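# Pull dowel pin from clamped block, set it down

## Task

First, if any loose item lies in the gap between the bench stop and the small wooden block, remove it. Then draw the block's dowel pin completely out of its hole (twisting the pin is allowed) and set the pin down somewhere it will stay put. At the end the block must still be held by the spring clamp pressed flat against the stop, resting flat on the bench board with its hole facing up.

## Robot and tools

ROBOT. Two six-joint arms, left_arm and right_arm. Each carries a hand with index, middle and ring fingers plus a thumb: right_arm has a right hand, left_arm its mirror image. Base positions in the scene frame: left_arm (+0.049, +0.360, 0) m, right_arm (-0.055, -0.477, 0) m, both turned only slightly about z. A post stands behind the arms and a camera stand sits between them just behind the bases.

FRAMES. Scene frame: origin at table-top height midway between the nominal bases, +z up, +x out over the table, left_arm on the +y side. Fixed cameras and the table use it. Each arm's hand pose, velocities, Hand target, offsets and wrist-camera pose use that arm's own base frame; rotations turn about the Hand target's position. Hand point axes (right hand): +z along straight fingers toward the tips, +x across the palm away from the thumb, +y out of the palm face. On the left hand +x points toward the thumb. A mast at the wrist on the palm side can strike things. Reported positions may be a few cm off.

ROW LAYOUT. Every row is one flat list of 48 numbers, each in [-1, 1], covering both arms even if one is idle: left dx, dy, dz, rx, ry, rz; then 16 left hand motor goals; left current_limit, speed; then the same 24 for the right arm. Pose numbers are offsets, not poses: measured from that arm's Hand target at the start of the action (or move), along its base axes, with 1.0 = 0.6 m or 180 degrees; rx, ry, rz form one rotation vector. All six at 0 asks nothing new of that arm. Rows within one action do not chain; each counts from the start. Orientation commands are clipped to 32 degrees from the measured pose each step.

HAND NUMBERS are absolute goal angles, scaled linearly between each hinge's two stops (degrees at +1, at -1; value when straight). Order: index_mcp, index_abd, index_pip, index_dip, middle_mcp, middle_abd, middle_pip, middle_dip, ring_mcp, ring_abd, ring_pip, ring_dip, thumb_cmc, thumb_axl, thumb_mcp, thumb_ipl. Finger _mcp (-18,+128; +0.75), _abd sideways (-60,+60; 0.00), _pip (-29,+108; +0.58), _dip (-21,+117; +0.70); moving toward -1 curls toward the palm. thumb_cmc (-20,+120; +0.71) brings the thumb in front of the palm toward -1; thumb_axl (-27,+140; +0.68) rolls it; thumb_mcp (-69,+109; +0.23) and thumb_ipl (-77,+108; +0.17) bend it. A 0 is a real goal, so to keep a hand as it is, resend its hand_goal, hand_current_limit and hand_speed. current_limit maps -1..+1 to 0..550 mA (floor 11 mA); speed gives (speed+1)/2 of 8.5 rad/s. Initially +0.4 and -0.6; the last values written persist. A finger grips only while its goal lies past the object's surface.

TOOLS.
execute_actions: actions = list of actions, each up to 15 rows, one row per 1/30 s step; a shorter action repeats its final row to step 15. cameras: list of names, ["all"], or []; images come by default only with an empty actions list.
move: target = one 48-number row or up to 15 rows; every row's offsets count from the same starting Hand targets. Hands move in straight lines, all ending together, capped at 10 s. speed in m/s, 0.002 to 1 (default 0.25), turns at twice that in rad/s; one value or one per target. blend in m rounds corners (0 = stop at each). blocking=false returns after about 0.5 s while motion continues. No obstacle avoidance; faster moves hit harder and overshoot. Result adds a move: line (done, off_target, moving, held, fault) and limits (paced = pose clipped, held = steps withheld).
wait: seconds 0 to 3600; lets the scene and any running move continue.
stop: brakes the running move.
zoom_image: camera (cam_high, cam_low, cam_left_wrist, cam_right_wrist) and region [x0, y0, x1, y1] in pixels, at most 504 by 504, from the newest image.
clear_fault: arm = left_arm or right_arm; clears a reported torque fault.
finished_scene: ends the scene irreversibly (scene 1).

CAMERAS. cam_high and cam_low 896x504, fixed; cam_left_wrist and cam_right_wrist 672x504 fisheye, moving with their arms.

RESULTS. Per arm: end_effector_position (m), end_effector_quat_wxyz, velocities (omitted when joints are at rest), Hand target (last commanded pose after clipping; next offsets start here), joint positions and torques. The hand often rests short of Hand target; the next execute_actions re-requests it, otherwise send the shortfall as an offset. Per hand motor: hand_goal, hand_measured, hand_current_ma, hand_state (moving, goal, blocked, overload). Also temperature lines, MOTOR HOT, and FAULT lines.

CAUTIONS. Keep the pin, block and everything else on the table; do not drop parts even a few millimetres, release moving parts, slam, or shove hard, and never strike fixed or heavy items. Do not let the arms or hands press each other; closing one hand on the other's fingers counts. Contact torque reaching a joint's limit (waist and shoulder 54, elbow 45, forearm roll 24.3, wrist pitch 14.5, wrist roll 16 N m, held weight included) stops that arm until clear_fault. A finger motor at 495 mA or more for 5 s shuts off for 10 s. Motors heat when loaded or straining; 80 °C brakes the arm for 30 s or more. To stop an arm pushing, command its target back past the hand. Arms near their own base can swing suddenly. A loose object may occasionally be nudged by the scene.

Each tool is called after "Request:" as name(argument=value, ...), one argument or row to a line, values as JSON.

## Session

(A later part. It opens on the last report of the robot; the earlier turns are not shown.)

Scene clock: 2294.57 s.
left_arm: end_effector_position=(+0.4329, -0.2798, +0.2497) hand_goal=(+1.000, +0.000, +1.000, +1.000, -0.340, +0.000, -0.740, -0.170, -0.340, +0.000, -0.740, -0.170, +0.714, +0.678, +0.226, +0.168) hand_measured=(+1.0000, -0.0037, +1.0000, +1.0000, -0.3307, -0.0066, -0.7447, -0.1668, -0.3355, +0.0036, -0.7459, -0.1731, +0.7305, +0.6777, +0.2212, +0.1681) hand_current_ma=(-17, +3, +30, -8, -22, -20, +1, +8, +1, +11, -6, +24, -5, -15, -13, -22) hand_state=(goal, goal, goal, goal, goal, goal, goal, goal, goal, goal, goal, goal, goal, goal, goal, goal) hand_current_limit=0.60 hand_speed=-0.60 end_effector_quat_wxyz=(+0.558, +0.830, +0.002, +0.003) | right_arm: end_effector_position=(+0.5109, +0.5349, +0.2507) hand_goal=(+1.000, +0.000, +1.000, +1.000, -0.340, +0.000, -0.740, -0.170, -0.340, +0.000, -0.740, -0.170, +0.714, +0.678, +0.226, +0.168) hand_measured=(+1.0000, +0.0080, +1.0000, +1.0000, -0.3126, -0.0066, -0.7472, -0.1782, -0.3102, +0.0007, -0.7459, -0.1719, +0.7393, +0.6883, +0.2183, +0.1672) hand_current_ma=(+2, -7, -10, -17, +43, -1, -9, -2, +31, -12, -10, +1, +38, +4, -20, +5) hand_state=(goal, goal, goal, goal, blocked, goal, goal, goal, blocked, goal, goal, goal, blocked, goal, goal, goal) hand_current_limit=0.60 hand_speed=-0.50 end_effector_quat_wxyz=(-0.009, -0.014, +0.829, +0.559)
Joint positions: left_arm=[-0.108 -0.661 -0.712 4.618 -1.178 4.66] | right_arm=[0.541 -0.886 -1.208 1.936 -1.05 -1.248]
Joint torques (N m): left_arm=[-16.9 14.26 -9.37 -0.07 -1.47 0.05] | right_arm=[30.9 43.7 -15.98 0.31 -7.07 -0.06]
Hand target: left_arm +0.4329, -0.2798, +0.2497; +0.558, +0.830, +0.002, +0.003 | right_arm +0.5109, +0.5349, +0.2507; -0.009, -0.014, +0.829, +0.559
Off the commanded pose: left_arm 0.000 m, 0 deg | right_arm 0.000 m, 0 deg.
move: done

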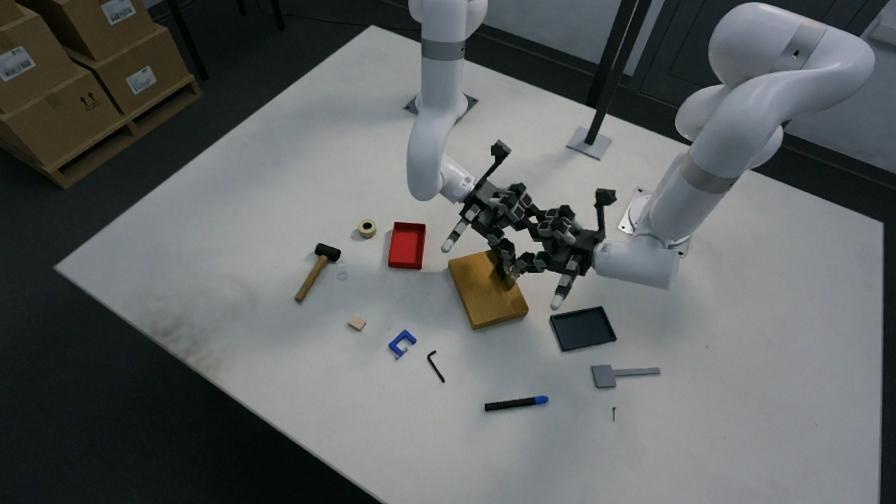

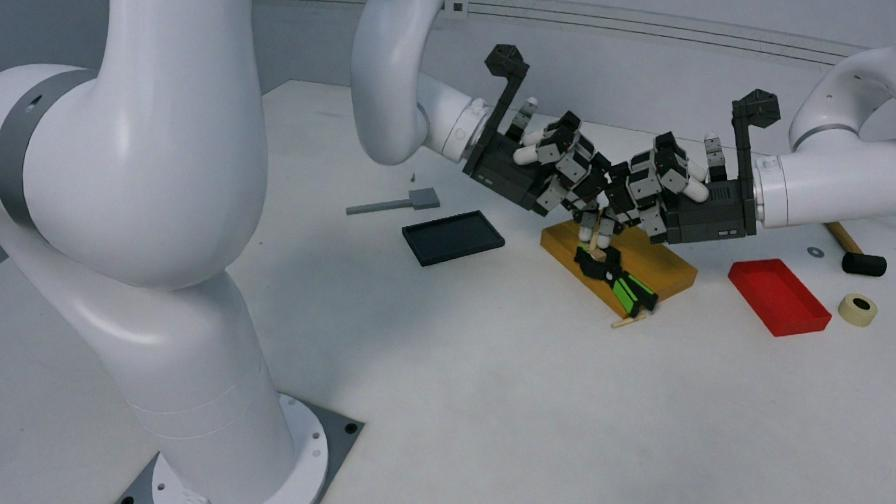

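Request:
move(
  target=[
    [-0.005,0.0003,0.0008,0,0,0,1,0,1,1,-0.34,0,-0.74,-0.17,-0.34,0,-0.74,-0.17,0.714,0.678,0.226,0.168,0.6,-0.6,0.005,-0.0003,0.0008,0,0,0,1,0,1,1,-0.34,0,-0.74,-0.17,-0.34,0,-0.74,-0.17,0.714,0.678,0.226,0.168,0.6,-0.5],
    [-0.0115,-0.0007,0.0018,0,0,0,1,0,1,1,-0.34,0,-0.74,-0.17,-0.34,0,-0.74,-0.17,0.714,0.678,0.226,0.168,0.6,-0.6,0.0115,0.0007,0.0018,0,0,0,1,0,1,1,-0.34,0,-0.74,-0.17,-0.34,0,-0.74,-0.17,0.714,0.678,0.226,0.168,0.6,-0.5],
  ],
  speed=0.01,
  cameras=["cam_high","cam_low"],
)

Request:
zoom_image(
  camera="cam_low",
  region=[565, 205, 635, 275],
)

Request:
zoom_image(
  camera="cam_high",
  region=[490, 245, 530, 285],
)

Scene clock: 2303.47 s.
left_arm: end_effector_position=(+0.4260, -0.2802, +0.2508) hand_goal=(+1.000, +0.000, +1.000, +1.000, -0.340, +0.000, -0.740, -0.170, -0.340, +0.000, -0.740, -0.170, +0.714, +0.678, +0.226, +0.168) hand_measured=(+1.0000, +0.0666, +1.0000, +1.0000, -0.3367, -0.0052, -0.7434, -0.1668, -0.3415, +0.0036, -0.7459, -0.1731, +0.7305, +0.6767, +0.2212, +0.1681) hand_current_ma=(+1, +11, +0, -8, -6, +7, +24, -23, -6, +2, +10, -3, +29, +2, -3, -7) hand_state=(goal, blocked, goal, goal, goal, goal, goal, goal, goal, goal, goal, goal, goal, goal, goal, goal) hand_current_limit=0.60 hand_speed=-0.60 end_effector_quat_wxyz=(+0.558, +0.830, +0.002, +0.003) | right_arm: end_effector_position=(+0.5178, +0.5354, +0.2518) hand_goal=(+1.000, +0.000, +1.000, +1.000, -0.340, +0.000, -0.740, -0.170, -0.340, +0.000, -0.740, -0.170, +0.714, +0.678, +0.226, +0.168) hand_measured=(+1.0000, -0.0609, +1.0000, +1.0000, -0.3126, -0.0081, -0.7472, -0.1782, -0.3102, +0.0007, -0.7459, -0.1719, +0.7393, +0.6883, +0.2183, +0.1672) hand_current_ma=(-2, -49, -2, -22, +36, -11, -4, +0, +51, -20, -5, -20, +26, +6, -14, -9) hand_state=(goal, blocked, goal, goal, blocked, goal, goal, goal, blocked, goal, goal, goal, blocked, goal, goal, goal) hand_current_limit=0.60 hand_speed=-0.50 end_effector_quat_wxyz=(-0.009, -0.014, +0.829, +0.559)
Joint positions: left_arm=[-0.11 -0.65 -0.693 4.612 -1.179 4.669] | right_arm=[0.536 -0.893 -1.227 1.924 -1.048 -1.234]
Joint torques (N m): left_arm=[-23.27 30.44 -9.22 -0.06 -7.17 2.13] | right_arm=[-0.1 44.03 -30.45 0.33 -1.41 -0.06]
Hand target: left_arm +0.4260, -0.2802, +0.2508; +0.558, +0.830, +0.002, +0.003 | right_arm +0.5178, +0.5354, +0.2518; -0.009, -0.014, +0.829, +0.559
Off the commanded pose: left_arm 0.000 m, 0 deg | right_arm 0.000 m, 0 deg.
move: done

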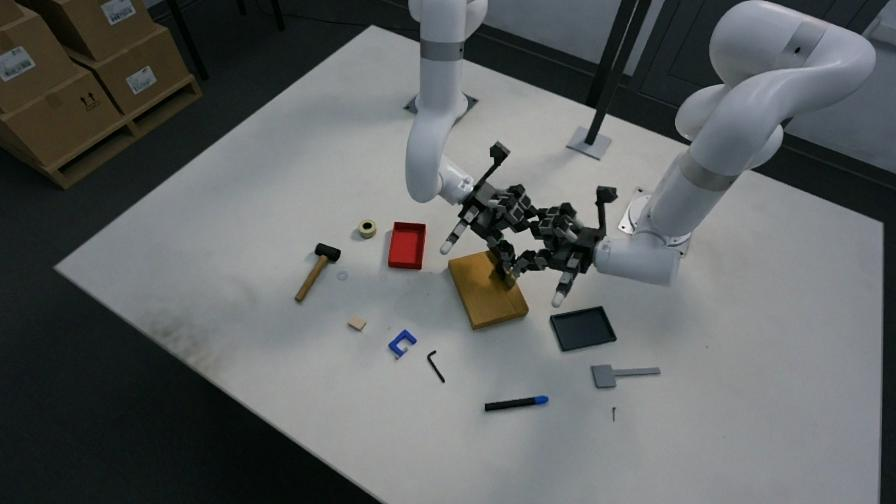

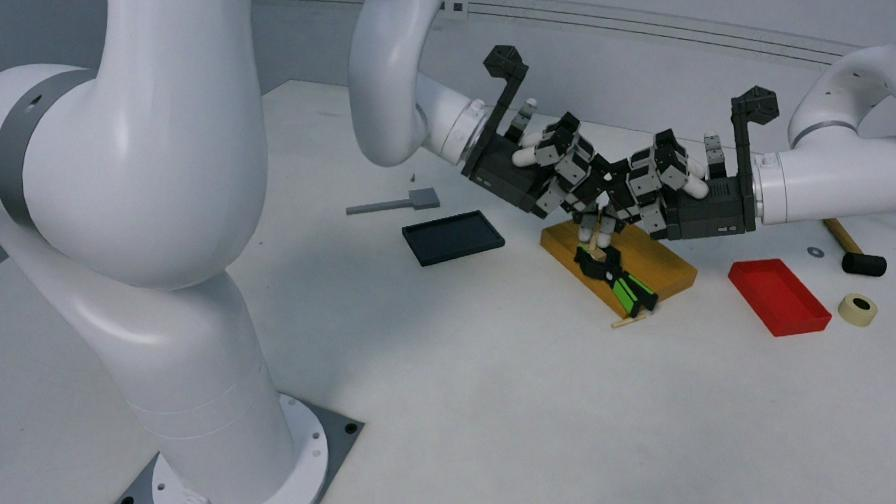

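Scaled by 7.200 from the camera's image (finer frame: 1280x720).

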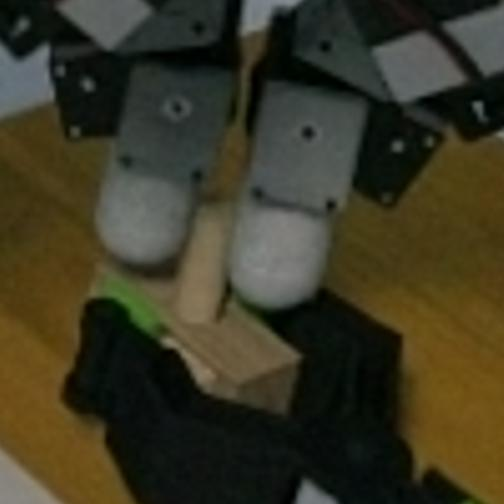

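Scaled by 12.600 from the camera's image (finer frame: 1280x720).

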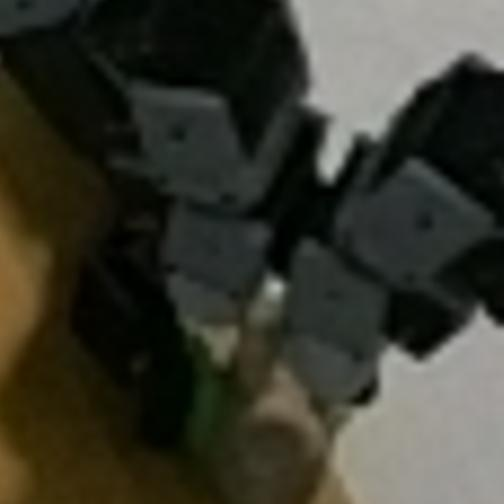

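Request:
move(
  target=[0,0,0,0,0,0,1,-0.1,1,1,-0.34,0,-0.74,-0.17,-0.34,0,-0.74,-0.17,0.714,0.678,0.226,0.168,0.6,-0.9,0,0,0,0,0,0,1,0.1,1,1,-0.34,0,-0.74,-0.17,-0.34,0,-0.74,-0.17,0.714,0.678,0.226,0.168,0.6,-0.9],
  speed=0.01,
)

Request:
move(
  target=[0,0,0,0,0,0,1,-0.25,1,1,-0.34,0,-0.74,-0.17,-0.34,0,-0.74,-0.17,0.714,0.678,0.226,0.168,0.6,-0.9,0,0,0,0,0,0,1,0.25,1,1,-0.34,0,-0.74,-0.17,-0.34,0,-0.74,-0.17,0.714,0.678,0.226,0.168,0.6,-0.9],
  speed=0.01,
)

Scene clock: 2331.50 s.
left_arm: end_effector_position=(+0.4260, -0.2802, +0.2508) hand_goal=(+1.000, -0.100, +1.000, +1.000, -0.340, +0.000, -0.740, -0.170, -0.340, +0.000, -0.740, -0.170, +0.714, +0.678, +0.226, +0.168) hand_measured=(+1.0000, +0.0681, +1.0000, +1.0000, -0.3367, -0.0052, -0.7434, -0.1668, -0.3415, +0.0036, -0.7459, -0.1731, +0.7305, +0.6777, +0.2212, +0.1681) hand_current_ma=(+8, +51, +8, -1, -5, -5, +17, +2, -13, -11, -8, -4, +9, +1, -13, -15) hand_state=(goal, blocked, goal, goal, goal, goal, goal, goal, goal, goal, goal, goal, goal, goal, goal, goal) hand_current_limit=0.60 hand_speed=-0.90 end_effector_quat_wxyz=(+0.558, +0.830, +0.002, +0.003) | right_arm: end_effector_position=(+0.5178, +0.5354, +0.2518) hand_goal=(+1.000, +0.100, +1.000, +1.000, -0.340, +0.000, -0.740, -0.170, -0.340, +0.000, -0.740, -0.170, +0.714, +0.678, +0.226, +0.168) hand_measured=(+1.0000, -0.0609, +1.0000, +1.0000, -0.3126, -0.0066, -0.7459, -0.1782, -0.3114, +0.0021, -0.7459, -0.1706, +0.7393, +0.6872, +0.2193, +0.1672) hand_current_ma=(+0, -128, -13, -10, +22, +0, -22, -6, +42, -3, -13, -9, +21, +15, -10, -9) hand_state=(goal, blocked, goal, goal, blocked, goal, goal, goal, blocked, goal, goal, goal, blocked, goal, goal, goal) hand_current_limit=0.60 hand_speed=-0.90 end_effector_quat_wxyz=(-0.009, -0.014, +0.829, +0.559)
Joint positions: left_arm=[-0.11 -0.65 -0.693 4.612 -1.179 4.669] | right_arm=[0.536 -0.893 -1.227 1.924 -1.048 -1.234]
Joint torques (N m): left_arm=[-17.73 30.44 -9.22 -0.06 -1.47 0.06] | right_arm=[-0.1 44.03 -27.85 0.33 -5.69 -0.06]
Hand target: left_arm +0.4260, -0.2802, +0.2508; +0.558, +0.830, +0.002, +0.003 | right_arm +0.5178, +0.5354, +0.2518; -0.009, -0.014, +0.829, +0.559
Off the commanded pose: left_arm 0.000 m, 0 deg | right_arm 0.000 m, 0 deg.
move: done

Scene clock: 2332.00 s.
left_arm: end_effector_position=(+0.4260, -0.2802, +0.2508) hand_goal=(+1.000, -0.250, +1.000, +1.000, -0.340, +0.000, -0.740, -0.170, -0.340, +0.000, -0.740, -0.170, +0.714, +0.678, +0.226, +0.168) hand_measured=(+1.0000, +0.0651, +1.0000, +1.0000, -0.3367, -0.0066, -0.7447, -0.1668, -0.3415, +0.0036, -0.7459, -0.1744, +0.7293, +0.6777, +0.2212, +0.1681) hand_current_ma=(-7, +187, +4, +18, -1, +11, +13, -22, -12, +7, -12, -1, +21, -1, +6, +16) hand_state=(goal, blocked, goal, goal, goal, goal, goal, goal, goal, goal, goal, goal, goal, goal, goal, goal) hand_current_limit=0.60 hand_speed=-0.90 end_effector_quat_wxyz=(+0.558, +0.830, +0.002, +0.003) | right_arm: end_effector_position=(+0.5178, +0.5354, +0.2518) hand_goal=(+1.000, +0.250, +1.000, +1.000, -0.340, +0.000, -0.740, -0.170, -0.340, +0.000, -0.740, -0.170, +0.714, +0.678, +0.226, +0.168) hand_measured=(+1.0000, -0.0609, +0.9991, +1.0000, -0.3126, -0.0066, -0.7485, -0.1770, -0.3114, +0.0007, -0.7459, -0.1706, +0.7406, +0.6883, +0.2193, +0.1672) hand_current_ma=(+18, -259, -8, -5, +21, -8, -15, -2, +41, -23, -19, +3, +20, +15, -27, +3) hand_state=(goal, blocked, goal, goal, blocked, goal, goal, goal, blocked, goal, goal, goal, blocked, goal, goal, goal) hand_current_limit=0.60 hand_speed=-0.90 end_effector_quat_wxyz=(-0.009, -0.014, +0.829, +0.559)
Joint positions: left_arm=[-0.11 -0.65 -0.693 4.612 -1.179 4.669] | right_arm=[0.536 -0.893 -1.227 1.924 -1.048 -1.234]
Joint torques (N m): left_arm=[-18.57 30.44 -9.22 -0.06 -1.47 0.06] | right_arm=[-0.1 44.03 -27.95 0.33 -5.61 -0.06]
Hand target: left_arm +0.4260, -0.2802, +0.2508; +0.558, +0.830, +0.002, +0.003 | right_arm +0.5178, +0.5354, +0.2518; -0.009, -0.014, +0.829, +0.559
Off the commanded pose: left_arm 0.000 m, 0 deg | right_arm 0.000 m, 0 deg.
move: done

Request:
move(
  target=[0,0,0,0,0,0,1,-0.5,1,1,-0.34,0,-0.74,-0.17,-0.34,0,-0.74,-0.17,0.714,0.678,0.226,0.168,0.76,-0.9,0,0,0,0,0,0,1,0.5,1,1,-0.34,0,-0.74,-0.17,-0.34,0,-0.74,-0.17,0.714,0.678,0.226,0.168,0.76,-0.9],
  speed=0.01,
  cameras=["cam_high","cam_low"],
)

Request:
zoom_image(
  camera="cam_low",
  region=[565, 205, 635, 275],
)

Scene clock: 2336.00 s.
left_arm: end_effector_position=(+0.4260, -0.2802, +0.2508) hand_goal=(+1.000, -0.500, +1.000, +1.000, -0.340, +0.000, -0.740, -0.170, -0.340, +0.000, -0.740, -0.170, +0.714, +0.678, +0.226, +0.168) hand_measured=(+1.0000, +0.0607, +1.0000, +1.0000, -0.3367, -0.0066, -0.7447, -0.1668, -0.3415, +0.0036, -0.7459, -0.1731, +0.7293, +0.6777, +0.2212, +0.1681) hand_current_ma=(-14, +409, +4, -14, +1, +10, +22, -16, +8, -7, +13, +0, +8, -6, -5, -4) hand_state=(goal, moving, goal, goal, goal, goal, goal, goal, goal, goal, goal, goal, goal, goal, goal, goal) hand_current_limit=0.76 hand_speed=-0.90 end_effector_quat_wxyz=(+0.558, +0.830, +0.002, +0.003) | right_arm: end_effector_position=(+0.5178, +0.5354, +0.2518) hand_goal=(+1.000, +0.500, +1.000, +1.000, -0.340, +0.000, -0.740, -0.170, -0.340, +0.000, -0.740, -0.170, +0.714, +0.678, +0.226, +0.168) hand_measured=(+1.0000, -0.0579, +1.0000, +1.0000, -0.3126, -0.0081, -0.7459, -0.1782, -0.3114, +0.0007, -0.7472, -0.1706, +0.7406, +0.6872, +0.2183, +0.1672) hand_current_ma=(+3, -411, -22, -8, +18, -12, -22, -11, +50, +6, -18, -10, +16, +2, -6, +3) hand_state=(goal, moving, goal, goal, blocked, goal, goal, goal, blocked, goal, goal, goal, blocked, goal, goal, goal) hand_current_limit=0.76 hand_speed=-0.90 end_effector_quat_wxyz=(-0.009, -0.014, +0.829, +0.559)
Joint positions: left_arm=[-0.11 -0.65 -0.693 4.612 -1.179 4.669] | right_arm=[0.536 -0.893 -1.227 1.924 -1.048 -1.234]
Joint torques (N m): left_arm=[-17.39 30.44 -9.22 -0.06 -1.47 0.06] | right_arm=[-0.1 44.03 -26.06 0.33 -5.71 -0.06]
Hand target: left_arm +0.4260, -0.2802, +0.2508; +0.558, +0.830, +0.002, +0.003 | right_arm +0.5178, +0.5354, +0.2518; -0.009, -0.014, +0.829, +0.559
Off the commanded pose: left_arm 0.000 m, 0 deg | right_arm 0.000 m, 0 deg.
move: done

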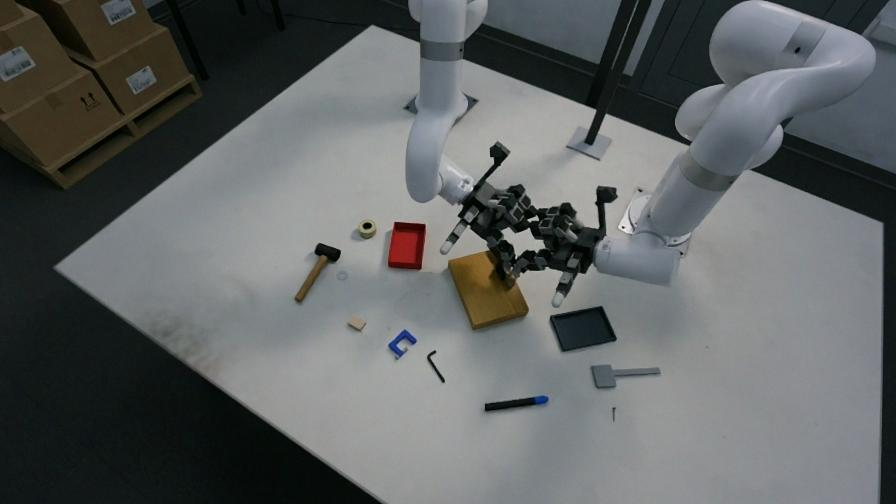

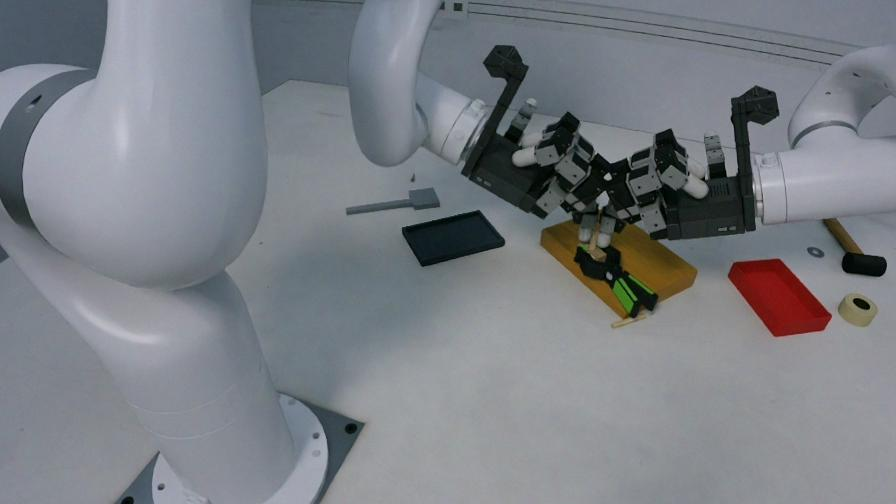

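Scaled by 7.200 from the camera's image (finer frame: 1280x720).

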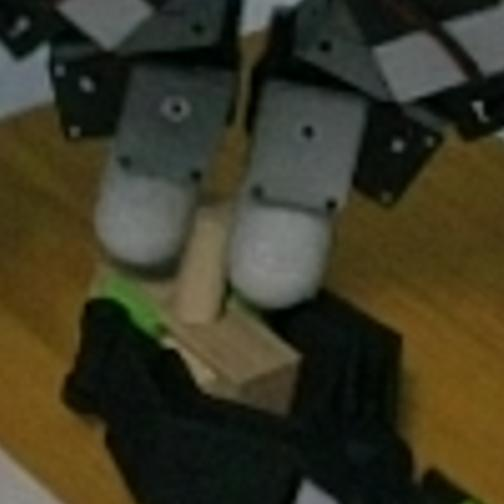

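Request:
execute_actions(
  actions=[
    [[0,0,0,0,0,0,1,-0.5,1,1,-0.34,0,-0.74,-0.17,-0.34,0,-0.74,-0.17,0.714,0.678,0.226,0.168,0.76,-0.9,0,0,0,0,0,0,1,0.5,1,1,-0.34,0,-0.74,-0.17,-0.34,0,-0.74,-0.17,0.714,0.678,0.226,0.168,0.76,-0.9]],
  ],
)

Scene clock: 2341.53 s.
left_arm: end_effector_position=(+0.4260, -0.2802, +0.2508) hand_goal=(+1.000, -0.500, +1.000, +1.000, -0.340, +0.000, -0.740, -0.170, -0.340, +0.000, -0.740, -0.170, +0.714, +0.678, +0.226, +0.168) hand_measured=(+1.0000, +0.0564, +1.0000, +1.0000, -0.3379, -0.0066, -0.7447, -0.1668, -0.3415, +0.0036, -0.7472, -0.1731, +0.7293, +0.6767, +0.2212, +0.1672) hand_current_ma=(+15, +478, +20, -17, +13, -3, +21, -10, -5, +1, -5, +7, -13, -15, -13, -4) hand_state=(goal, blocked, goal, goal, goal, goal, goal, goal, goal, goal, goal, goal, goal, goal, goal, goal) hand_current_limit=0.76 hand_speed=-0.90 end_effector_quat_wxyz=(+0.558, +0.830, +0.002, +0.003) | right_arm: end_effector_position=(+0.5178, +0.5354, +0.2518) hand_goal=(+1.000, +0.500, +1.000, +1.000, -0.340, +0.000, -0.740, -0.170, -0.340, +0.000, -0.740, -0.170, +0.714, +0.678, +0.226, +0.168) hand_measured=(+1.0000, -0.0550, +1.0000, +1.0000, -0.3138, -0.0066, -0.7472, -0.1782, -0.3102, +0.0007, -0.7447, -0.1706, +0.7393, +0.6893, +0.2183, +0.1681) hand_current_ma=(+11, -467, -1, +6, +29, -15, -10, -6, +35, +1, -5, -9, +19, +7, -22, +7) hand_state=(goal, blocked, goal, goal, blocked, goal, goal, goal, blocked, goal, goal, goal, blocked, goal, goal, goal) hand_current_limit=0.76 hand_speed=-0.90 end_effector_quat_wxyz=(-0.009, -0.014, +0.829, +0.559)
Joint positions: left_arm=[-0.11 -0.65 -0.693 4.612 -1.179 4.669] | right_arm=[0.536 -0.893 -1.227 1.924 -1.048 -1.234]
Joint torques (N m): left_arm=[-17.77 30.44 -9.22 -0.06 -1.47 0.06] | right_arm=[-0.1 44.03 -25.06 0.33 -5.93 -0.06]
Hand target: left_arm +0.4260, -0.2802, +0.2508; +0.558, +0.830, +0.002, +0.003 | right_arm +0.5178, +0.5354, +0.2518; -0.009, -0.014, +0.829, +0.559
Off the commanded pose: left_arm 0.000 m, 0 deg | right_arm 0.000 m, 0 deg.

Request:
move(
  target=[0,0,0.0017,0,0,0,1,-0.5,1,1,-0.34,0,-0.74,-0.17,-0.34,0,-0.74,-0.17,0.714,0.678,0.226,0.168,0.7,-0.9,0,0,0.0017,0,0,0,1,0.5,1,1,-0.34,0,-0.74,-0.17,-0.34,0,-0.74,-0.17,0.714,0.678,0.226,0.168,0.7,-0.9],
  speed=0.01,
  cameras=["cam_high","cam_low"],
)

Request:
zoom_image(
  camera="cam_low",
  region=[565, 205, 635, 275],
)

Request:
zoom_image(
  camera="cam_low",
  region=[530, 200, 710, 330],
)

Scene clock: 2345.77 s.
left_arm: end_effector_position=(+0.4260, -0.2802, +0.2518) hand_goal=(+1.000, -0.500, +1.000, +1.000, -0.340, +0.000, -0.740, -0.170, -0.340, +0.000, -0.740, -0.170, +0.714, +0.678, +0.226, +0.168) hand_measured=(+1.0000, +0.0564, +1.0000, +1.0000, -0.3367, -0.0066, -0.7434, -0.1680, -0.3403, +0.0021, -0.7459, -0.1744, +0.7293, +0.6777, +0.2222, +0.1681) hand_current_ma=(-8, +442, +18, -11, -11, +3, +6, -21, -5, -14, -25, +8, +6, -8, -1, -16) hand_state=(goal, blocked, goal, goal, goal, goal, goal, goal, goal, goal, goal, goal, goal, goal, goal, goal) hand_current_limit=0.70 hand_speed=-0.90 end_effector_quat_wxyz=(+0.558, +0.830, +0.002, +0.003) | right_arm: end_effector_position=(+0.5178, +0.5354, +0.2528) hand_goal=(+1.000, +0.500, +1.000, +1.000, -0.340, +0.000, -0.740, -0.170, -0.340, +0.000, -0.740, -0.170, +0.714, +0.678, +0.226, +0.168) hand_measured=(+1.0000, -0.0535, +1.0000, +1.0000, -0.3138, -0.0081, -0.7472, -0.1782, -0.3114, +0.0021, -0.7459, -0.1719, +0.7406, +0.6883, +0.2193, +0.1672) hand_current_ma=(+3, -473, +13, -14, +30, -23, -22, +4, +36, +0, -6, -18, +18, -2, -18, +16) hand_state=(goal, blocked, goal, goal, blocked, goal, goal, goal, blocked, goal, goal, goal, blocked, goal, goal, goal) hand_current_limit=0.70 hand_speed=-0.90 end_effector_quat_wxyz=(-0.009, -0.014, +0.829, +0.559)
Joint positions: left_arm=[-0.11 -0.648 -0.692 4.613 -1.179 4.666] | right_arm=[0.536 -0.891 -1.227 1.923 -1.047 -1.232]
Joint torques (N m): left_arm=[-16.64 30.4 -9.26 -0.06 -1.47 0.06] | right_arm=[-0.1 66.86 -16.16 0.33 -1.41 -0.06]
Hand target: left_arm +0.4260, -0.2802, +0.2518; +0.558, +0.830, +0.002, +0.003 | right_arm +0.5178, +0.5354, +0.2528; -0.009, -0.014, +0.829, +0.559
Off the commanded pose: left_arm 0.000 m, 0 deg | right_arm 0.000 m, 0 deg.
move: done

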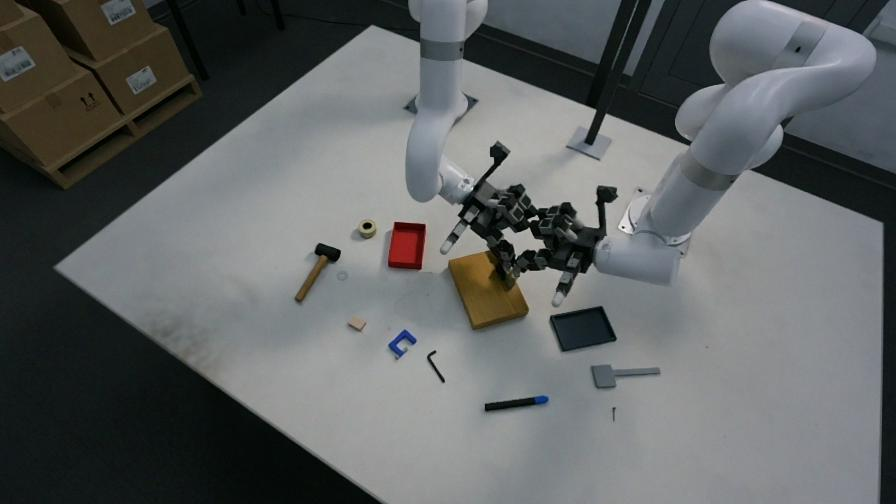

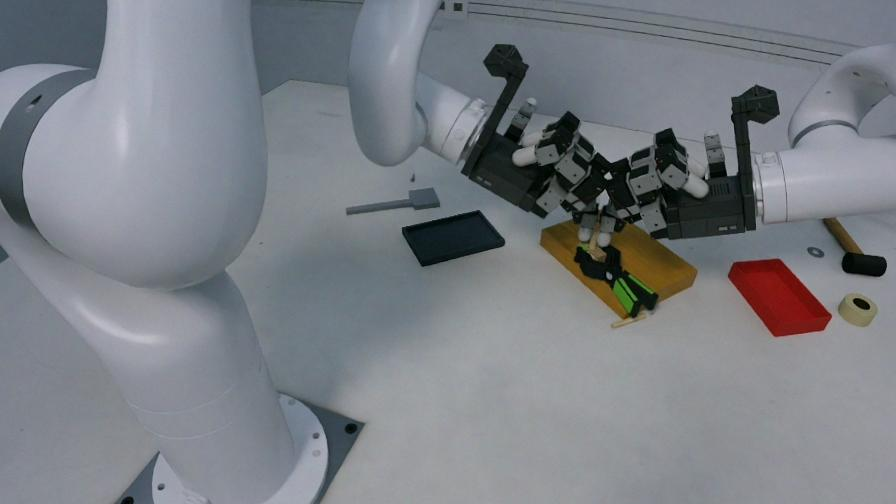

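Scaled by 7.200 from the camera's image (finer frame: 1280x720).

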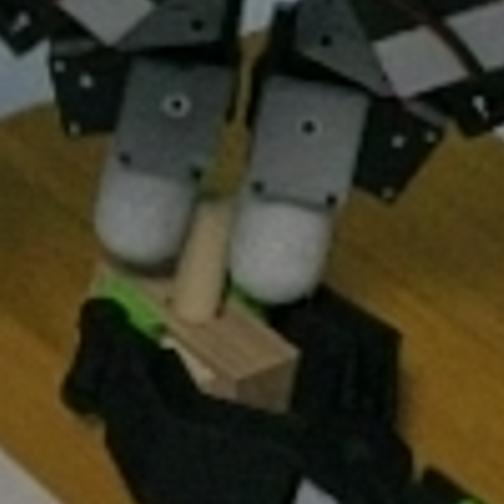

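Scaled by 2.800 from the camera's image (finer frame: 1280x720).

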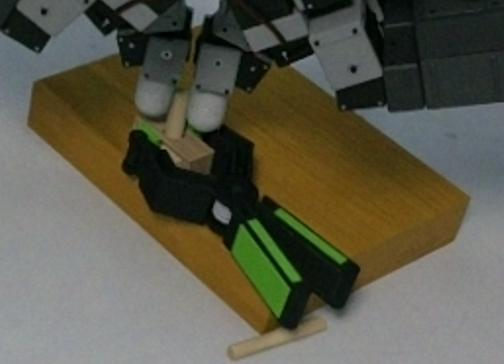

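Request:
move(
  target=[0.0115,0,-0.0017,0,0,0,1,0,1,1,-0.34,0,-0.74,-0.17,-0.34,0,-0.74,-0.17,0.714,0.678,0.226,0.168,0.6,-0.8,-0.0115,0,-0.0017,0,0,0,1,0,1,1,-0.34,0,-0.74,-0.17,-0.34,0,-0.74,-0.17,0.714,0.678,0.226,0.168,0.6,-0.8],
  speed=0.01,
)

Scene clock: 2400.80 s.
left_arm: end_effector_position=(+0.4328, -0.2802, +0.2508) hand_goal=(+1.000, +0.000, +1.000, +1.000, -0.340, +0.000, -0.740, -0.170, -0.340, +0.000, -0.740, -0.170, +0.714, +0.678, +0.226, +0.168) hand_measured=(+1.0000, +0.0520, +0.9953, +1.0000, -0.3415, -0.0066, -0.7447, -0.1680, -0.3452, +0.0036, -0.7459, -0.1731, +0.7293, +0.6767, +0.2212, +0.1681) hand_current_ma=(+2, +11, -3, -8, +25, -21, +3, -21, +11, -12, +2, +9, -2, -16, -29, -6) hand_state=(goal, blocked, goal, goal, goal, goal, goal, goal, goal, goal, goal, goal, goal, goal, goal, goal) hand_current_limit=0.60 hand_speed=-0.80 end_effector_quat_wxyz=(+0.558, +0.830, +0.002, +0.003) | right_arm: end_effector_position=(+0.5109, +0.5354, +0.2518) hand_goal=(+1.000, +0.000, +1.000, +1.000, -0.340, +0.000, -0.740, -0.170, -0.340, +0.000, -0.740, -0.170, +0.714, +0.678, +0.226, +0.168) hand_measured=(+1.0000, -0.0462, +0.9965, +1.0000, -0.3138, -0.0066, -0.7472, -0.1782, -0.3114, -0.0008, -0.7459, -0.1719, +0.7406, +0.6872, +0.2183, +0.1672) hand_current_ma=(+16, -34, -11, +2, +37, -17, -23, +0, +58, -8, -20, -9, +24, +9, -10, +13) hand_state=(goal, blocked, goal, goal, blocked, goal, goal, goal, blocked, goal, goal, goal, blocked, goal, goal, goal) hand_current_limit=0.60 hand_speed=-0.80 end_effector_quat_wxyz=(-0.009, -0.014, +0.829, +0.559)
Joint positions: left_arm=[-0.109 -0.658 -0.711 4.618 -1.178 4.657] | right_arm=[0.542 -0.884 -1.208 1.936 -1.049 -1.246]
Joint torques (N m): left_arm=[-0.12 30.84 -9.4 -0.08 -1.47 0.06] | right_arm=[26.46 60.03 -16 0.31 -8.43 -2.08]
Hand target: left_arm +0.4329, -0.2802, +0.2508; +0.558, +0.830, +0.002, +0.003 | right_arm +0.5109, +0.5354, +0.2518; -0.009, -0.014, +0.829, +0.559
Off the commanded pose: left_arm 0.000 m, 0 deg | right_arm 0.000 m, 0 deg.
move: done

Request:
wait(
  seconds=0.1,
  cameras=["cam_high","cam_low"],
)

Request:
zoom_image(
  camera="cam_low",
  region=[565, 205, 635, 275],
)

Request:
zoom_image(
  camera="cam_high",
  region=[490, 245, 530, 285],
)

Scene clock: 2403.57 s.
left_arm: end_effector_position=(+0.4329, -0.2802, +0.2508) hand_goal=(+1.000, +0.000, +1.000, +1.000, -0.340, +0.000, -0.740, -0.170, -0.340, +0.000, -0.740, -0.170, +0.714, +0.678, +0.226, +0.168) hand_measured=(+1.0000, +0.0534, +0.9953, +1.0000, -0.3415, -0.0066, -0.7434, -0.1668, -0.3452, +0.0036, -0.7459, -0.1731, +0.7293, +0.6767, +0.2212, +0.1681) hand_current_ma=(-17, +3, +10, -19, -4, +5, +21, -8, -1, +17, -14, +3, -7, -18, +1, +2) hand_state=(goal, blocked, goal, goal, goal, goal, goal, goal, goal, goal, goal, goal, goal, goal, goal, goal) hand_current_limit=0.60 hand_speed=-0.80 end_effector_quat_wxyz=(+0.558, +0.830, +0.002, +0.003) | right_arm: end_effector_position=(+0.5109, +0.5354, +0.2518) hand_goal=(+1.000, +0.000, +1.000, +1.000, -0.340, +0.000, -0.740, -0.170, -0.340, +0.000, -0.740, -0.170, +0.714, +0.678, +0.226, +0.168) hand_measured=(+1.0000, -0.0462, +0.9953, +1.0000, -0.3126, -0.0066, -0.7459, -0.1770, -0.3102, +0.0007, -0.7447, -0.1706, +0.7393, +0.6883, +0.2183, +0.1672) hand_current_ma=(-6, -38, -14, -6, +37, -9, -23, +3, +39, -3, +0, +0, +25, +22, -6, -8) hand_state=(goal, blocked, goal, goal, blocked, goal, goal, goal, blocked, goal, goal, goal, blocked, goal, goal, goal) hand_current_limit=0.60 hand_speed=-0.80 end_effector_quat_wxyz=(-0.009, -0.014, +0.829, +0.559)
Joint positions: left_arm=[-0.109 -0.658 -0.711 4.618 -1.178 4.657] | right_arm=[0.542 -0.884 -1.208 1.936 -1.049 -1.246]
Joint torques (N m): left_arm=[-0.12 30.84 -9.4 -0.08 -1.47 0.06] | right_arm=[20.11 43.69 -16 0.31 -6.29 -0.06]
Hand target: left_arm +0.4329, -0.2802, +0.2508; +0.558, +0.830, +0.002, +0.003 | right_arm +0.5109, +0.5354, +0.2518; -0.009, -0.014, +0.829, +0.559
Off the commanded pose: left_arm 0.000 m, 0 deg | right_arm 0.000 m, 0 deg.
wait: 0.10 s; at rest from the start

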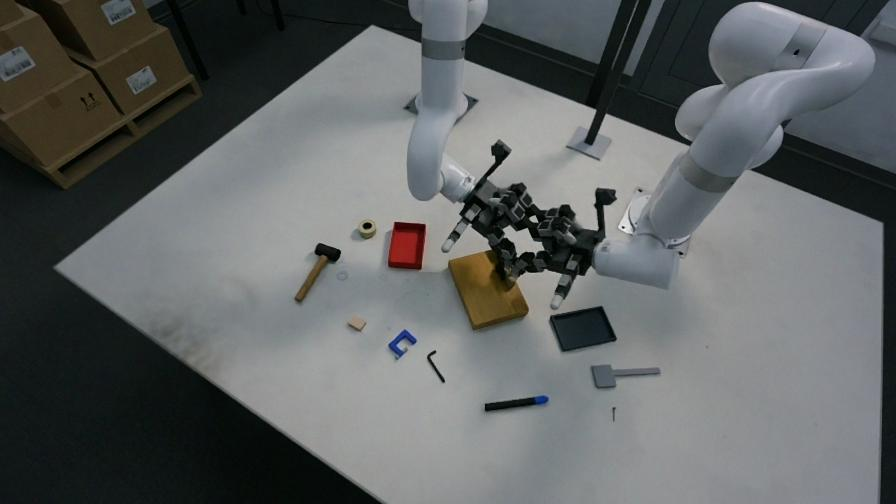

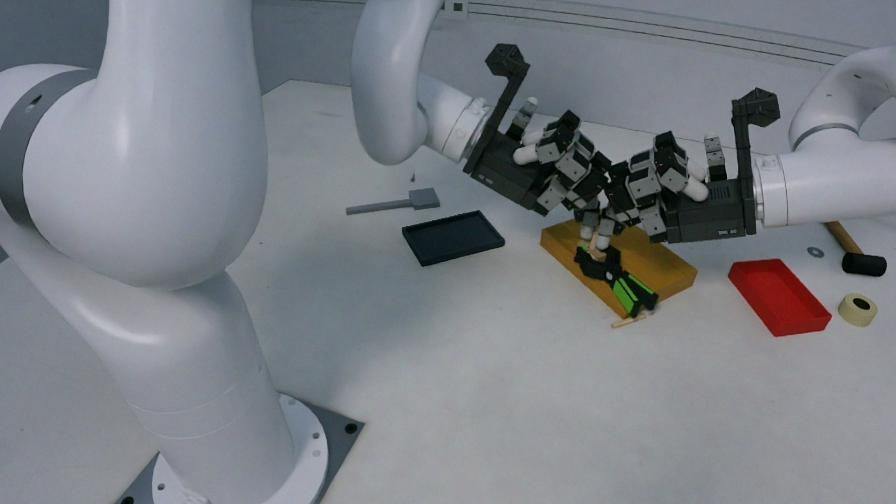

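Scaled by 7.200 from the camera's image (finer frame: 1280x720).

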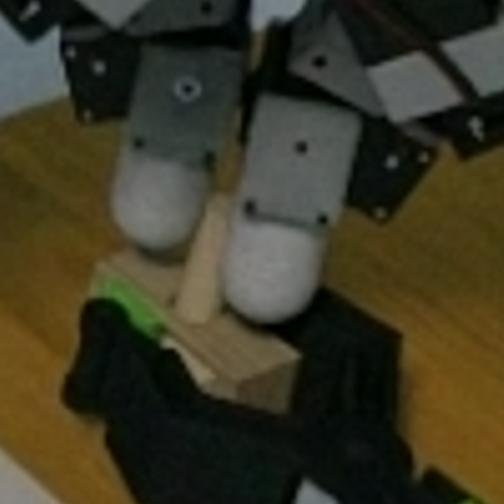

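Scaled by 12.600 from the camera's image (finer frame: 1280x720).

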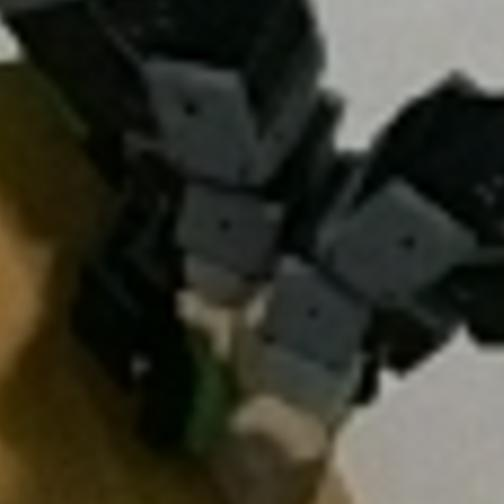

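Request:
move(
  target=[
    [0,0.01,-0.0013,0,0,0,1,0,1,1,-0.34,0,-0.74,-0.17,-0.34,0,-0.74,-0.17,0.714,0.678,0.226,0.168,0.6,-0.6,0,-0.01,-0.0017,0,0,0,1,0,1,1,-0.34,0,-0.74,-0.17,-0.34,0,-0.74,-0.17,0.714,0.678,0.226,0.168,0.6,-0.6],
    [-0.005,0.01,-0.0013,0,0,0,1,0,1,1,-0.34,0,-0.74,-0.17,-0.34,0,-0.74,-0.17,0.714,0.678,0.226,0.168,0.6,-0.6,0.005,-0.01,-0.0017,0,0,0,1,0,1,1,-0.34,0,-0.74,-0.17,-0.34,0,-0.74,-0.17,0.714,0.678,0.226,0.168,0.6,-0.6],
    [-0.005,0.0032,-0.0013,0,0,0,1,0,1,1,-0.34,0,-0.74,-0.17,-0.34,0,-0.74,-0.17,0.714,0.678,0.226,0.168,0.6,-0.6,0.005,-0.003,-0.0017,0,0,0,1,0,1,1,-0.34,0,-0.74,-0.17,-0.34,0,-0.74,-0.17,0.714,0.678,0.226,0.168,0.6,-0.6],
  ],
  speed=[0.02,0.02,0.012],
  cameras=["cam_high","cam_low"],
)

Request:
zoom_image(
  camera="cam_low",
  region=[565, 205, 635, 275],
)

Request:
zoom_image(
  camera="cam_high",
  region=[490, 245, 530, 285],
)

Scene clock: 2412.20 s.
left_arm: end_effector_position=(+0.4299, -0.2782, +0.2500) hand_goal=(+1.000, +0.000, +1.000, +1.000, -0.340, +0.000, -0.740, -0.170, -0.340, +0.000, -0.740, -0.170, +0.714, +0.678, +0.226, +0.168) hand_measured=(+1.0000, +0.0139, +0.9940, +1.0000, -0.3331, -0.0066, -0.7434, -0.1668, -0.3391, +0.0036, -0.7459, -0.1731, +0.7305, +0.6767, +0.2212, +0.1681) hand_current_ma=(-7, -21, +16, -6, +15, +1, -4, +4, +36, +0, -18, +9, -9, +5, -4, +3) hand_state=(goal, goal, goal, goal, goal, goal, goal, goal, goal, goal, goal, goal, goal, goal, goal, goal) hand_current_limit=0.60 hand_speed=-0.60 end_effector_quat_wxyz=(+0.558, +0.830, +0.002, +0.003) | right_arm: end_effector_position=(+0.5139, +0.5335, +0.2507) hand_goal=(+1.000, +0.000, +1.000, +1.000, -0.340, +0.000, -0.740, -0.170, -0.340, +0.000, -0.740, -0.170, +0.714, +0.678, +0.226, +0.168) hand_measured=(+1.0000, -0.0213, +0.9940, +1.0000, -0.3126, -0.0081, -0.7459, -0.1782, -0.3114, +0.0007, -0.7459, -0.1719, +0.7393, +0.6883, +0.2193, +0.1672) hand_current_ma=(-6, -34, -9, -3, +22, -7, -24, +15, +41, -16, -1, +8, +9, -3, -9, +9) hand_state=(goal, blocked, goal, goal, blocked, goal, goal, goal, blocked, goal, goal, goal, blocked, goal, goal, goal) hand_current_limit=0.60 hand_speed=-0.60 end_effector_quat_wxyz=(-0.009, -0.014, +0.829, +0.559)
Joint positions: left_arm=[-0.105 -0.657 -0.703 4.619 -1.179 4.664] | right_arm=[0.537 -0.889 -1.214 1.929 -1.05 -1.244]
Joint torques (N m): left_arm=[-16.28 17.7 -9.28 -0.07 -1.47 -2.45] | right_arm=[21.71 25.01 -16.02 0.32 -1.42 1.58]
Hand target: left_arm +0.4299, -0.2783, +0.2500; +0.558, +0.830, +0.002, +0.003 | right_arm +0.5139, +0.5336, +0.2507; -0.009, -0.014, +0.829, +0.559
Off the commanded pose: left_arm 0.000 m, 0 deg | right_arm 0.000 m, 0 deg.
move: done

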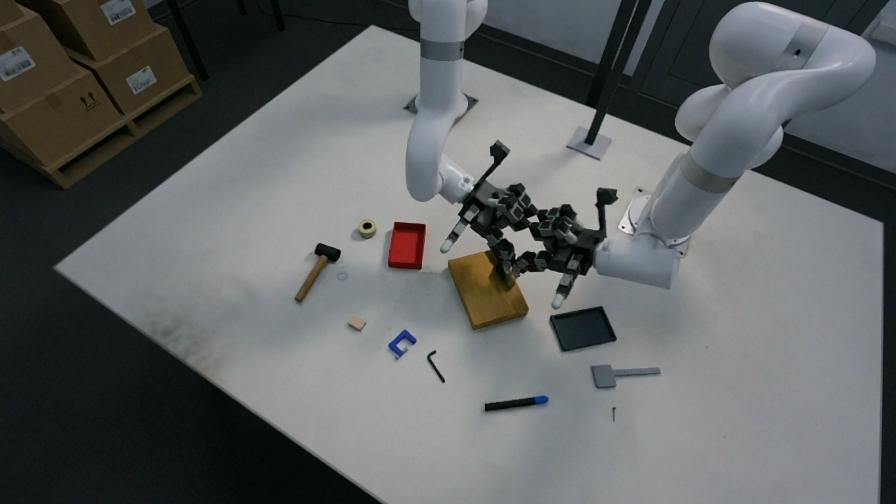

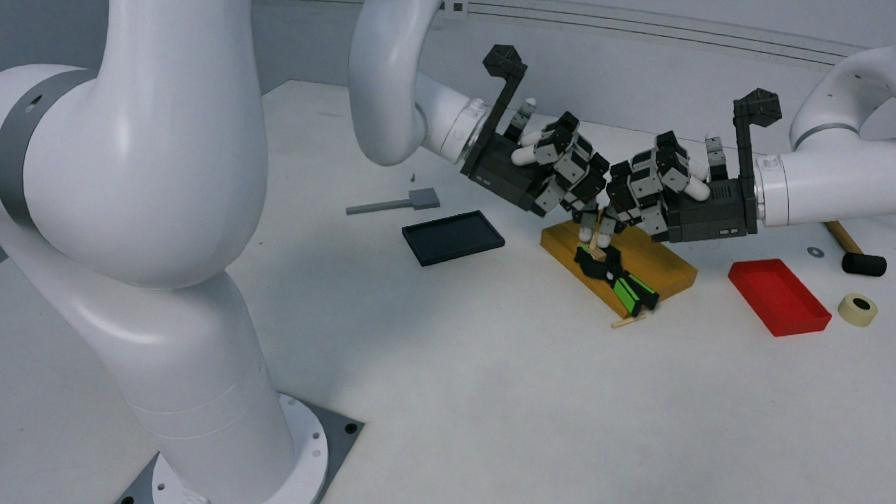

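Scaled by 7.200 from the camera's image (finer frame: 1280x720).

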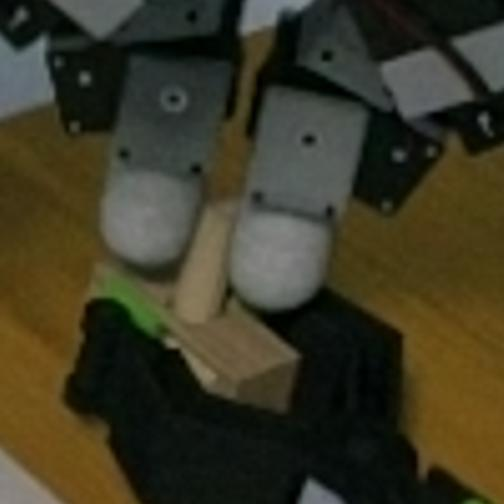

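Scaled by 12.600 from the camera's image (finer frame: 1280x720).

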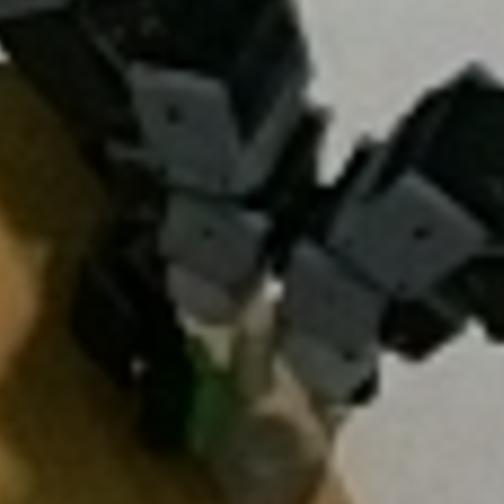

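Request:
move(
  target=[
    [0.0025,-0.0004,0.0008,0,0,0,1,0,1,1,-0.34,0,-0.74,-0.17,-0.34,0,-0.74,-0.17,0.714,0.678,0.226,0.168,0.6,-0.6,-0.0025,0.0004,0.0008,0,0,0,1,0,1,1,-0.34,0,-0.74,-0.17,-0.34,0,-0.74,-0.17,0.714,0.678,0.226,0.168,0.6,-0.6],
    [0.005,-0.0011,0.0017,0,0,0,1,0,1,1,-0.34,0,-0.74,-0.17,-0.34,0,-0.74,-0.17,0.714,0.678,0.226,0.168,0.6,-0.6,-0.005,0.0011,0.0017,0,0,0,1,0,1,1,-0.34,0,-0.74,-0.17,-0.34,0,-0.74,-0.17,0.714,0.678,0.226,0.168,0.6,-0.6],
    [0.0075,-0.0021,0.0025,0,0,0,1,0,1,1,-0.34,0,-0.74,-0.17,-0.34,0,-0.74,-0.17,0.714,0.678,0.226,0.168,0.6,-0.6,-0.0075,0.0021,0.0025,0,0,0,1,0,1,1,-0.34,0,-0.74,-0.17,-0.34,0,-0.74,-0.17,0.714,0.678,0.226,0.168,0.6,-0.6],
    [0.01,-0.0033,0.0033,0,0,0,1,0,1,1,-0.34,0,-0.74,-0.17,-0.34,0,-0.74,-0.17,0.714,0.678,0.226,0.168,0.6,-0.6,-0.01,0.0033,0.0033,0,0,0,1,0,1,1,-0.34,0,-0.74,-0.17,-0.34,0,-0.74,-0.17,0.714,0.678,0.226,0.168,0.6,-0.6],
  ],
  speed=0.01,
  blend=0.0005,
  cameras=["cam_high","cam_low"],
)

Request:
zoom_image(
  camera="cam_low",
  region=[565, 205, 635, 275],
)

Request:
zoom_image(
  camera="cam_high",
  region=[490, 245, 530, 285],
)

Scene clock: 2418.10 s.
left_arm: end_effector_position=(+0.4359, -0.2802, +0.2520) hand_goal=(+1.000, +0.000, +1.000, +1.000, -0.340, +0.000, -0.740, -0.170, -0.340, +0.000, -0.740, -0.170, +0.714, +0.678, +0.226, +0.168) hand_measured=(+1.0000, -0.0301, +0.9901, +1.0000, -0.3415, -0.0066, -0.7447, -0.1680, -0.3452, +0.0036, -0.7459, -0.1731, +0.7293, +0.6777, +0.2212, +0.1672) hand_current_ma=(-13, +1, +34, -10, +3, -8, +28, -21, +1, -8, -21, +15, +14, +4, -4, -16) hand_state=(goal, blocked, goal, goal, goal, goal, goal, goal, goal, goal, goal, goal, goal, goal, goal, goal) hand_current_limit=0.60 hand_speed=-0.60 end_effector_quat_wxyz=(+0.558, +0.830, +0.002, +0.003) | right_arm: end_effector_position=(+0.5079, +0.5355, +0.2527) hand_goal=(+1.000, +0.000, +1.000, +1.000, -0.340, +0.000, -0.740, -0.170, -0.340, +0.000, -0.740, -0.170, +0.714, +0.678, +0.226, +0.168) hand_measured=(+1.0000, +0.0065, +0.9914, +1.0000, -0.3138, -0.0081, -0.7472, -0.1782, -0.3114, +0.0007, -0.7459, -0.1719, +0.7393, +0.6883, +0.2193, +0.1672) hand_current_ma=(+6, +10, -8, -2, +24, -17, -25, +13, +42, -3, -12, -1, +33, +1, -10, -5) hand_state=(goal, goal, goal, goal, blocked, goal, goal, goal, blocked, goal, goal, goal, blocked, goal, goal, goal) hand_current_limit=0.60 hand_speed=-0.60 end_effector_quat_wxyz=(-0.009, -0.014, +0.829, +0.559)
Joint positions: left_arm=[-0.108 -0.658 -0.719 4.622 -1.177 4.649] | right_arm=[0.545 -0.878 -1.199 1.94 -1.049 -1.249]
Joint torques (N m): left_arm=[-18.15 20.64 -9.52 -0.09 -1.47 0.05] | right_arm=[29.19 61.86 -15.96 0.31 -1.42 -2.34]
Hand target: left_arm +0.4359, -0.2802, +0.2520; +0.558, +0.830, +0.002, +0.003 | right_arm +0.5079, +0.5355, +0.2527; -0.009, -0.014, +0.829, +0.559
Off the commanded pose: left_arm 0.000 m, 0 deg | right_arm 0.000 m, 0 deg.
move: done

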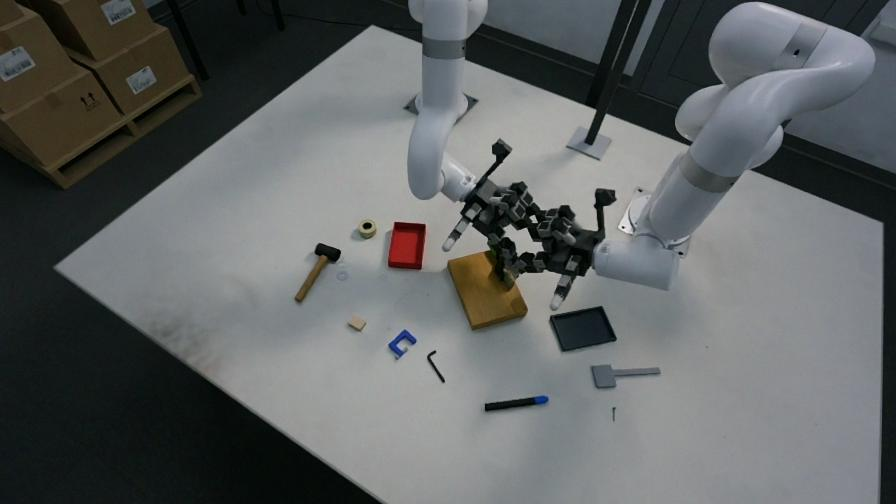

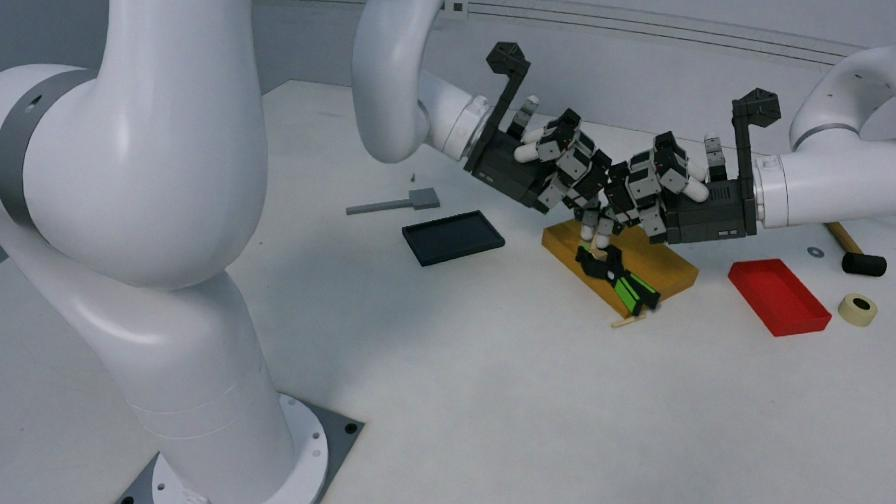

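Scaled by 7.200 from the camera's image (finer frame: 1280x720).

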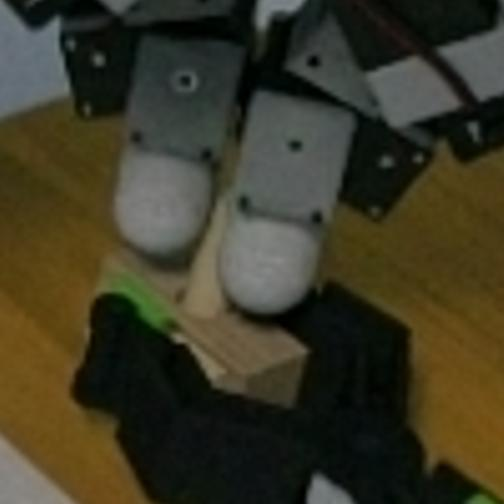

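Scaled by 12.600 from the camera's image (finer frame: 1280x720).

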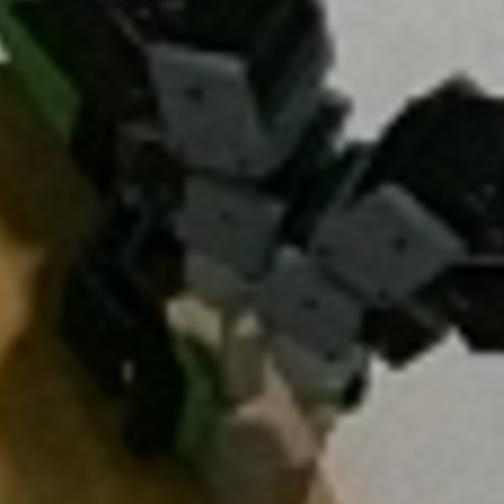

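Request:
zoom_image(
  camera="cam_low",
  region=[578, 222, 614, 258],
)

Scaled by 14.000 from the camera's image (finer frame: 1280x720).

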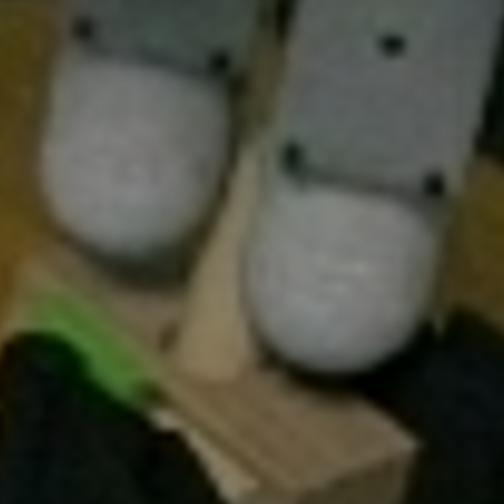

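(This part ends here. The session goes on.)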